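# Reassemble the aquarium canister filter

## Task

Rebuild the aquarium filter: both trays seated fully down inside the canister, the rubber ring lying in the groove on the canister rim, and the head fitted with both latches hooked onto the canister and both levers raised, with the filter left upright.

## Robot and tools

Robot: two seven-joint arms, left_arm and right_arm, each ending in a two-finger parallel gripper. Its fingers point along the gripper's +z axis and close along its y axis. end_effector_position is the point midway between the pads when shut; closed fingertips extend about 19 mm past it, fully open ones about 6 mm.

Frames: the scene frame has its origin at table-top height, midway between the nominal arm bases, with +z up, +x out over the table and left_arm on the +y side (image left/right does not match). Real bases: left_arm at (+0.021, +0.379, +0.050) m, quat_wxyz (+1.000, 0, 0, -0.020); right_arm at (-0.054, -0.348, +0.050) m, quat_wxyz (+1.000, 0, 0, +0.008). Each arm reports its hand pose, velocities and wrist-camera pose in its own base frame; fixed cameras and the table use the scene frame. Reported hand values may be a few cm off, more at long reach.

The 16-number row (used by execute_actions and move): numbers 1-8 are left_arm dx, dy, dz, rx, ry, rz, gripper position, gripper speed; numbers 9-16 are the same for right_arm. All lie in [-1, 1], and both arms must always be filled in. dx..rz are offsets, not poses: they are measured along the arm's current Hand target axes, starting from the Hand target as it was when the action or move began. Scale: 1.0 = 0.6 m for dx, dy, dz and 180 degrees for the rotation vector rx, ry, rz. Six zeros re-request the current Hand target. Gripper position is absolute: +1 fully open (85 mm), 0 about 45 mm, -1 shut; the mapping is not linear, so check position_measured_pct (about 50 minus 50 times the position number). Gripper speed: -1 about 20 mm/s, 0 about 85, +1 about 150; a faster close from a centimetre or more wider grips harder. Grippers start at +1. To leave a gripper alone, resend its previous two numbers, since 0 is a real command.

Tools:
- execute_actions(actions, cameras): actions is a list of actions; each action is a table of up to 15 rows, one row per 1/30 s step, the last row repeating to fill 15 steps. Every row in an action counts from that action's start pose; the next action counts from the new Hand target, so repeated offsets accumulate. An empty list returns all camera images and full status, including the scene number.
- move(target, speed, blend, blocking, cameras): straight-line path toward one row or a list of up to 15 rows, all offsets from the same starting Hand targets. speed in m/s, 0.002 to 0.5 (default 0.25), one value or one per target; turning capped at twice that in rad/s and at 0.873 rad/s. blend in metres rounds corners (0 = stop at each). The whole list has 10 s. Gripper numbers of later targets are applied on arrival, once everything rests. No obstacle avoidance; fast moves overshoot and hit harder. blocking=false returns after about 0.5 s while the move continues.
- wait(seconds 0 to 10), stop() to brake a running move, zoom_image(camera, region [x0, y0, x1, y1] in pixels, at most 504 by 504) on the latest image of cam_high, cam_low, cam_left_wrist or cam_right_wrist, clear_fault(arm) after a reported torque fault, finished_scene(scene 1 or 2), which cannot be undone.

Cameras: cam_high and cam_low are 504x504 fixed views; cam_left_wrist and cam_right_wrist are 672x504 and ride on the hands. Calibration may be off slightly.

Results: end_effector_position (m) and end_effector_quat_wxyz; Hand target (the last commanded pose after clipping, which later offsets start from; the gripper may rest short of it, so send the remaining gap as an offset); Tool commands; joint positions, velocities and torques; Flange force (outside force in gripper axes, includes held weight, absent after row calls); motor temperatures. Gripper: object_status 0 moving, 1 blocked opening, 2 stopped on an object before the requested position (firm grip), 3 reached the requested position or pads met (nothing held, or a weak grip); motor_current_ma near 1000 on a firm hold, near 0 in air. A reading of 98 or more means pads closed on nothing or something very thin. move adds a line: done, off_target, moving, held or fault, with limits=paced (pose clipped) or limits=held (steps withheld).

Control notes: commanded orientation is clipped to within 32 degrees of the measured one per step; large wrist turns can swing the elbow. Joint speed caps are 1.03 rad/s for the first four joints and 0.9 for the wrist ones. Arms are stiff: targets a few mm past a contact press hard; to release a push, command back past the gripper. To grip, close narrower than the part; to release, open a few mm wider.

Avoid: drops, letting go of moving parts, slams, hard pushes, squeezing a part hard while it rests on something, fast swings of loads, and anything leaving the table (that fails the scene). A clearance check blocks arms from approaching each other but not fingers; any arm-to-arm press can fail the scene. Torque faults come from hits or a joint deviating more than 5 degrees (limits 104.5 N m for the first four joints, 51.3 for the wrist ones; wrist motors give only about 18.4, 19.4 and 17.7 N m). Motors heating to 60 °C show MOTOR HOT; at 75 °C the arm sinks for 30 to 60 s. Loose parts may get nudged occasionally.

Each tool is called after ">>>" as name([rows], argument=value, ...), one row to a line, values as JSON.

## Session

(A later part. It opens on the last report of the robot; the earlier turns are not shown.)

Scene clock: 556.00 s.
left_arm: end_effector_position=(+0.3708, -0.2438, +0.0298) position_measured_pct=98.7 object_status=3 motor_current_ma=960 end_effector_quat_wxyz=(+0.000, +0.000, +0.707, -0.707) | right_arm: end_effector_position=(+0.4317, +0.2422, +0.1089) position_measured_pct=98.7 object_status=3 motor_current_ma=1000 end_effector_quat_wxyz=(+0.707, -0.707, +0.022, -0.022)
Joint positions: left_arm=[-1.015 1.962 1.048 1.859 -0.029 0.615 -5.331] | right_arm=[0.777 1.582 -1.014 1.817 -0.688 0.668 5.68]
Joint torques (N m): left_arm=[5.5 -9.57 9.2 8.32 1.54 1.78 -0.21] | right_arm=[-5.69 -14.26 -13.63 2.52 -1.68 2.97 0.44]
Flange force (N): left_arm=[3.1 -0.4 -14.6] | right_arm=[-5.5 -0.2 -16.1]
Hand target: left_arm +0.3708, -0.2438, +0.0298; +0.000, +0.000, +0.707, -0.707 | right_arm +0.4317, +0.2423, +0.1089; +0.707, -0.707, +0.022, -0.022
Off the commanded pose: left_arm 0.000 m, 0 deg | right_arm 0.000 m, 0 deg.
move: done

>>> move(target=[0,0,0,0,0,0,-1,-1,0,-0.003,0.006,0,0,0,-1,-1], speed=0.04)

>>> move(target=[0,0,0,0,0,0,-1,-1,0,-0.002,0.005,0,0,0,-1,-1], speed=0.04, cameras=["cam_right_wrist","cam_left_wrist"])

>>> zoom_image(camera="cam_right_wrist", region=[270, 320, 530, 504])

Scene clock: 557.13 s.
left_arm: end_effector_position=(+0.3708, -0.2438, +0.0298) position_measured_pct=98.7 object_status=3 motor_current_ma=960 end_effector_quat_wxyz=(+0.000, +0.000, +0.707, -0.707) | right_arm: end_effector_position=(+0.4319, +0.2459, +0.1107) position_measured_pct=98.7 object_status=3 motor_current_ma=1000 end_effector_quat_wxyz=(+0.707, -0.707, +0.022, -0.022)
Joint positions: left_arm=[-1.015 1.962 1.048 1.859 -0.029 0.615 -5.331] | right_arm=[0.771 1.582 -1.02 1.82 -0.694 0.658 5.681]
Joint torques (N m): left_arm=[4.25 -10.36 9.11 7.97 1.5 1.96 -0.16] | right_arm=[-3.82 -14.9 -14 2.17 -1.95 3.22 0.43]
Flange force (N): left_arm=[2.5 -0.2 -10.7] | right_arm=[-4.6 1.8 -12.5]
Hand target: left_arm +0.3708, -0.2438, +0.0298; +0.000, +0.000, +0.707, -0.707 | right_arm +0.4319, +0.2459, +0.1107; +0.707, -0.707, +0.022, -0.022
Off the commanded pose: left_arm 0.000 m, 0 deg | right_arm 0.000 m, 0 deg.
move: done

Scene clock: 557.83 s.
left_arm: end_effector_position=(+0.3708, -0.2438, +0.0298) position_measured_pct=98.7 object_status=3 motor_current_ma=960 end_effector_quat_wxyz=(+0.000, +0.000, +0.707, -0.707) | right_arm: end_effector_position=(+0.4321, +0.2488, +0.1119) position_measured_pct=98.7 object_status=3 motor_current_ma=1000 end_effector_quat_wxyz=(+0.707, -0.707, +0.022, -0.022)
Joint positions: left_arm=[-1.014 1.962 1.048 1.859 -0.029 0.615 -5.331] | right_arm=[0.767 1.583 -1.026 1.823 -0.698 0.65 5.682]
Joint torques (N m): left_arm=[0.75 -12.66 9.55 6.16 1.59 1.85 -0.13] | right_arm=[-0.36 -15.4 -10.85 0.59 -1.37 2.4 0.44]
Flange force (N): left_arm=[3.3 0.6 -1.5] | right_arm=[-4.3 -2.0 -3.3]
Hand target: left_arm +0.3708, -0.2438, +0.0298; +0.000, +0.000, +0.707, -0.707 | right_arm +0.4321, +0.2489, +0.1119; +0.707, -0.707, +0.022, -0.022
Off the commanded pose: left_arm 0.000 m, 0 deg | right_arm 0.000 m, 0 deg.
move: done
camera_calibration:
cam_left_wrist: T_world_to_cam=[[-0.0148984, 0.0305179, -0.999423, 0.0381485], [0.999841, 0.0102186, -0.0145926, -0.312694], [0.00976738, -0.999482, -0.0306653, -0.0969599], [0, 0, 0, 1]] pos_world=[0.31416, -0.0948786, 0.0305902]
cam_right_wrist: T_world_to_cam=[[-0.00354376, 0.00809767, -0.999961, 0.112458], [-0.998178, 0.0601972, 0.00402491, 0.472211], [0.0602274, 0.998154, 0.0078696, -0.132132], [0, 0, 0, 1]] pos_world=[0.479707, 0.102551, 0.111593]
Images, in order (width x height): cam_left_wrist 672x504, cam_right_wrist 672x504.

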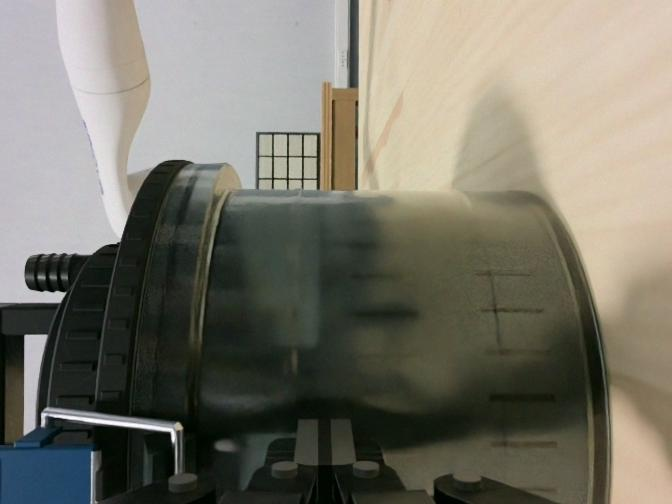

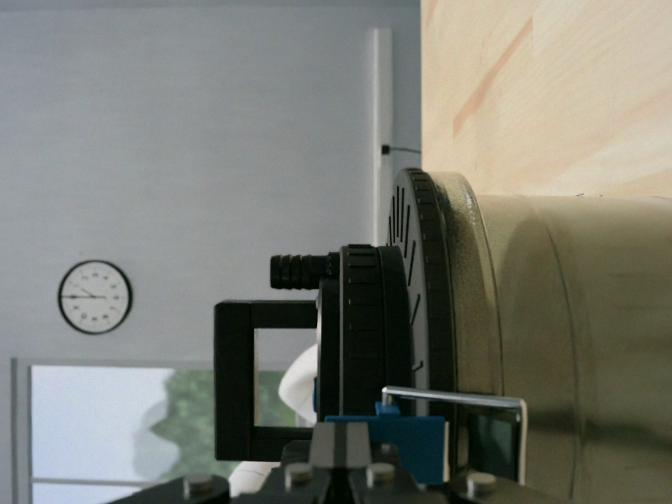

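Scaled by 1.938.

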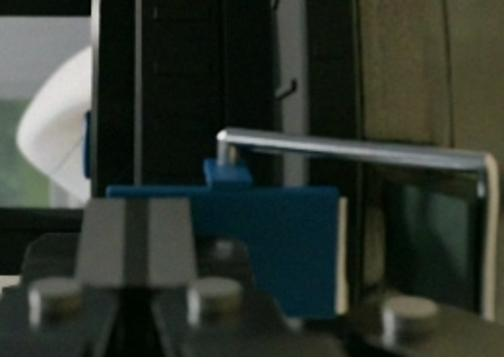

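>>> move(target=[0,0,0,0,0,0,-1,-1,0,-0.001,0.004,0,0,0,-1,-1], speed=0.03)

Scene clock: 558.87 s.
left_arm: end_effector_position=(+0.3708, -0.2438, +0.0298) position_measured_pct=98.7 object_status=3 motor_current_ma=960 end_effector_quat_wxyz=(+0.000, +0.000, +0.707, -0.707) | right_arm: end_effector_position=(+0.4322, +0.2512, +0.1125) position_measured_pct=98.7 object_status=3 motor_current_ma=1000 end_effector_quat_wxyz=(+0.707, -0.707, +0.022, -0.022)
Joint positions: left_arm=[-1.015 1.962 1.048 1.859 -0.029 0.615 -5.331] | right_arm=[0.763 1.584 -1.03 1.824 -0.7 0.644 5.683]
Joint torques (N m): left_arm=[0.3 -12.84 9.63 5.82 1.62 1.85 -0.13] | right_arm=[-0.42 -15.39 -11.01 0.54 -1.38 2.27 0.45]
Flange force (N): left_arm=[3.7 0.4 -0.3] | right_arm=[-4.1 -1.8 -4.0]
Hand target: left_arm +0.3708, -0.2438, +0.0298; +0.000, +0.000, +0.707, -0.707 | right_arm +0.4322, +0.2513, +0.1125; +0.707, -0.707, +0.022, -0.022
Off the commanded pose: left_arm 0.000 m, 0 deg | right_arm 0.000 m, 0 deg.
move: done

>>> move(target=[0,0,0,0,0,0,-1,-1,0,-0.001,0.004,0,0,0,-1,-1], speed=0.03, cameras=["cam_right_wrist"])

>>> zoom_image(camera="cam_right_wrist", region=[270, 320, 530, 504])

Scene clock: 560.03 s.
left_arm: end_effector_position=(+0.3709, -0.2437, +0.0298) position_measured_pct=98.7 object_status=3 motor_current_ma=960 end_effector_quat_wxyz=(+0.000, +0.000, +0.707, -0.707) | right_arm: end_effector_position=(+0.4324, +0.2536, +0.1131) position_measured_pct=98.7 object_status=3 motor_current_ma=1000 end_effector_quat_wxyz=(+0.707, -0.707, +0.022, -0.022)
Joint positions: left_arm=[-1.015 1.962 1.048 1.859 -0.029 0.615 -5.331] | right_arm=[0.759 1.585 -1.033 1.825 -0.703 0.637 5.685]
Joint torques (N m): left_arm=[5.9 -9.34 9.65 7.87 1.74 1.25 -0.15] | right_arm=[-7.64 -13.14 -12.4 2.11 -1.38 1.55 0.48]
Flange force (N): left_arm=[5.0 -0.4 -16.9] | right_arm=[-5.4 -4.2 -22.3]
Hand target: left_arm +0.3708, -0.2438, +0.0298; +0.000, +0.000, +0.707, -0.707 | right_arm +0.4324, +0.2537, +0.1131; +0.707, -0.707, +0.022, -0.022
Off the commanded pose: left_arm 0.000 m, 0 deg | right_arm 0.000 m, 0 deg.
move: done
camera_calibration:
cam_right_wrist: T_world_to_cam=[[-0.00353762, 0.00819748, -0.99996, 0.113608], [-0.998178, 0.0601968, 0.0040248, 0.472223], [0.0602274, 0.998153, 0.0079696, -0.136862], [0, 0, 0, 1]] pos_world=[0.480007, 0.107251, 0.112794]
Images, in order (width x height): cam_right_wrist 672x504.

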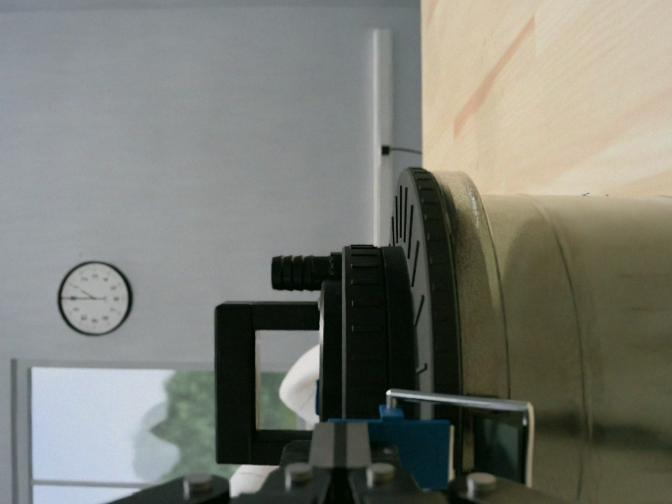

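Scaled by 1.938.

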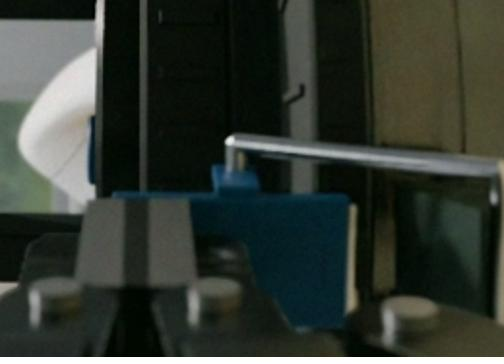

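>>> move([
  [0,0,-0.01,0,0,0,-1,-1,0,0,-0.01,0,0,0,-1,-1],
  [0,-0.06,-0.12,0,0,0,-1,-1,0,0.01,-0.13,0,0,0,-1,-1],
], speed=[0.04,0.15], cameras=["all"])

>>> zoom_image(camera="cam_low", region=[97, 200, 197, 320])

>>> zoom_image(camera="cam_right_wrist", region=[200, 300, 440, 504])

>>> zoom_image(camera="cam_left_wrist", region=[150, 320, 450, 504])

Scene clock: 562.10 s.
left_arm: end_effector_position=(+0.3708, -0.1718, +0.0658) position_measured_pct=98.7 object_status=3 motor_current_ma=960 end_effector_quat_wxyz=(+0.000, +0.000, +0.707, -0.707) | right_arm: end_effector_position=(+0.4275, +0.1759, +0.1071) position_measured_pct=98.7 object_status=3 motor_current_ma=1000 end_effector_quat_wxyz=(+0.707, -0.707, +0.022, -0.022)
Joint positions: left_arm=[-1.143 1.839 1.055 1.868 -0.008 0.774 -5.282] | right_arm=[0.879 1.529 -0.936 1.776 -0.619 0.836 5.628]
Joint torques (N m): left_arm=[0.12 -13.62 9.76 4.44 2.03 1.61 -0.18] | right_arm=[-0.46 -15.78 -10.31 0.34 -1.68 2.21 0.46]
Flange force (N): left_arm=[3.8 0.2 0.4] | right_arm=[-4.8 -2.2 -2.5]
Hand target: left_arm +0.3708, -0.1718, +0.0658; +0.000, +0.000, +0.707, -0.707 | right_arm +0.4275, +0.1758, +0.1071; +0.707, -0.707, +0.022, -0.022
Off the commanded pose: left_arm 0.000 m, 0 deg | right_arm 0.000 m, 0 deg.
move: done
camera_calibration:
cam_left_wrist: T_world_to_cam=[[-0.0149022, 0.0305149, -0.999423, 0.0718316], [0.999839, 0.0104186, -0.0145903, -0.312901], [0.00996733, -0.99948, -0.0306653, -0.0239592], [0, 0, 0, 1]] pos_world=[0.31416, -0.0228787, 0.0664902]
cam_right_wrist: T_world_to_cam=[[-0.00354376, 0.00809767, -0.999961, 0.108234], [-0.998178, 0.0601972, 0.00402491, 0.472133], [0.0602274, 0.998154, 0.0078696, -0.0589576], [0, 0, 0, 1]] pos_world=[0.475207, 0.0295513, 0.106793]

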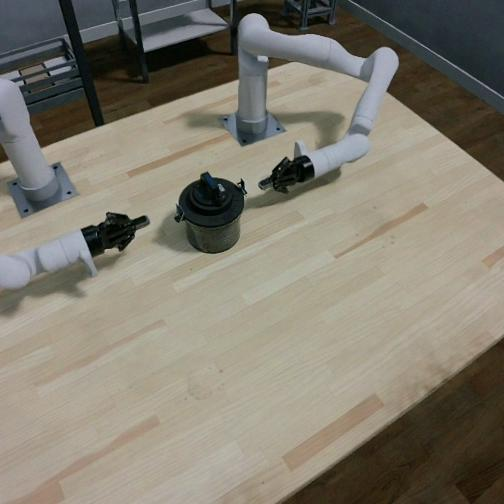

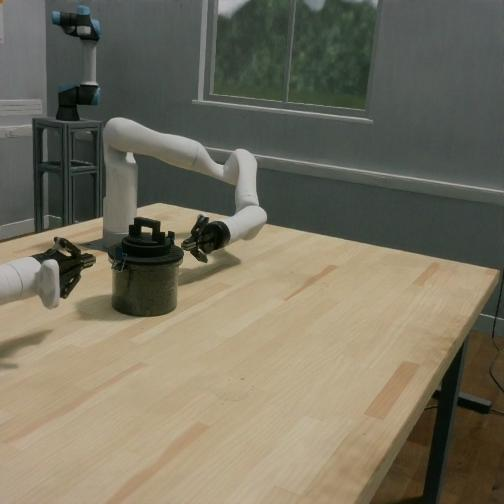

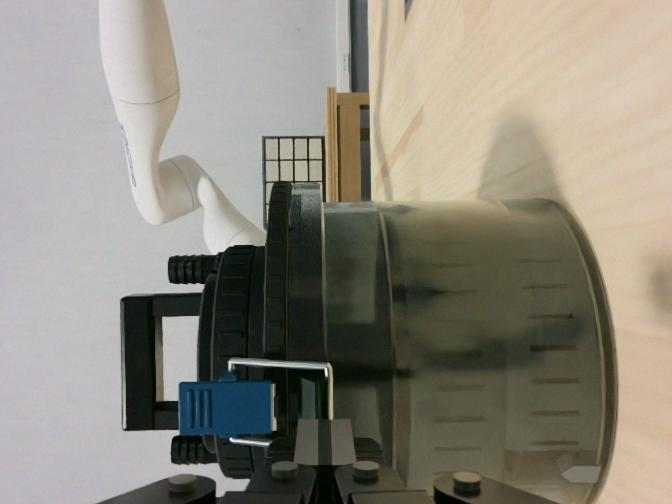

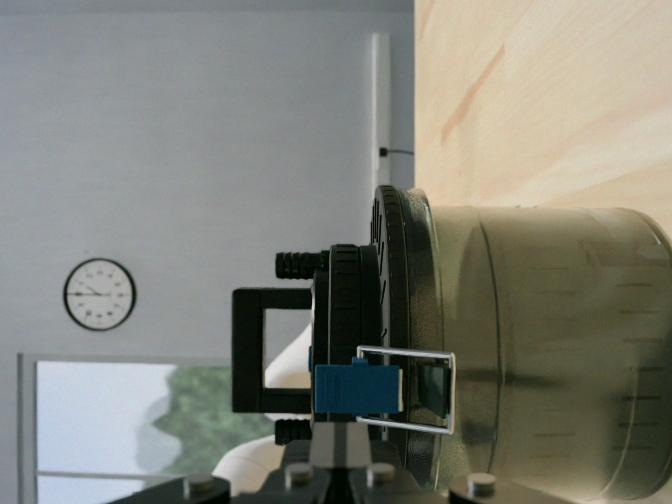

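Scaled by 4.200.

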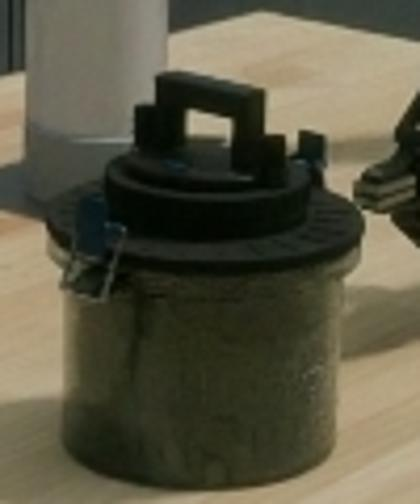

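Scaled by 2.100.

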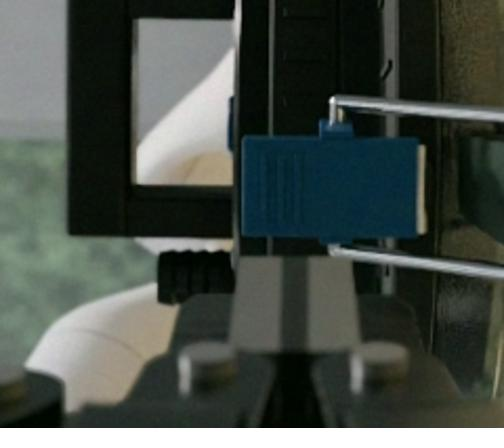

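Scaled by 1.680.

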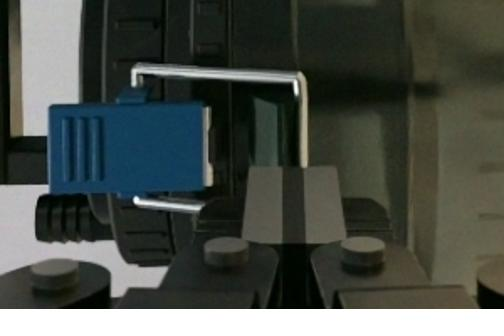

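>>> finished_scene(scene=2)

The scene is finished: the task was done.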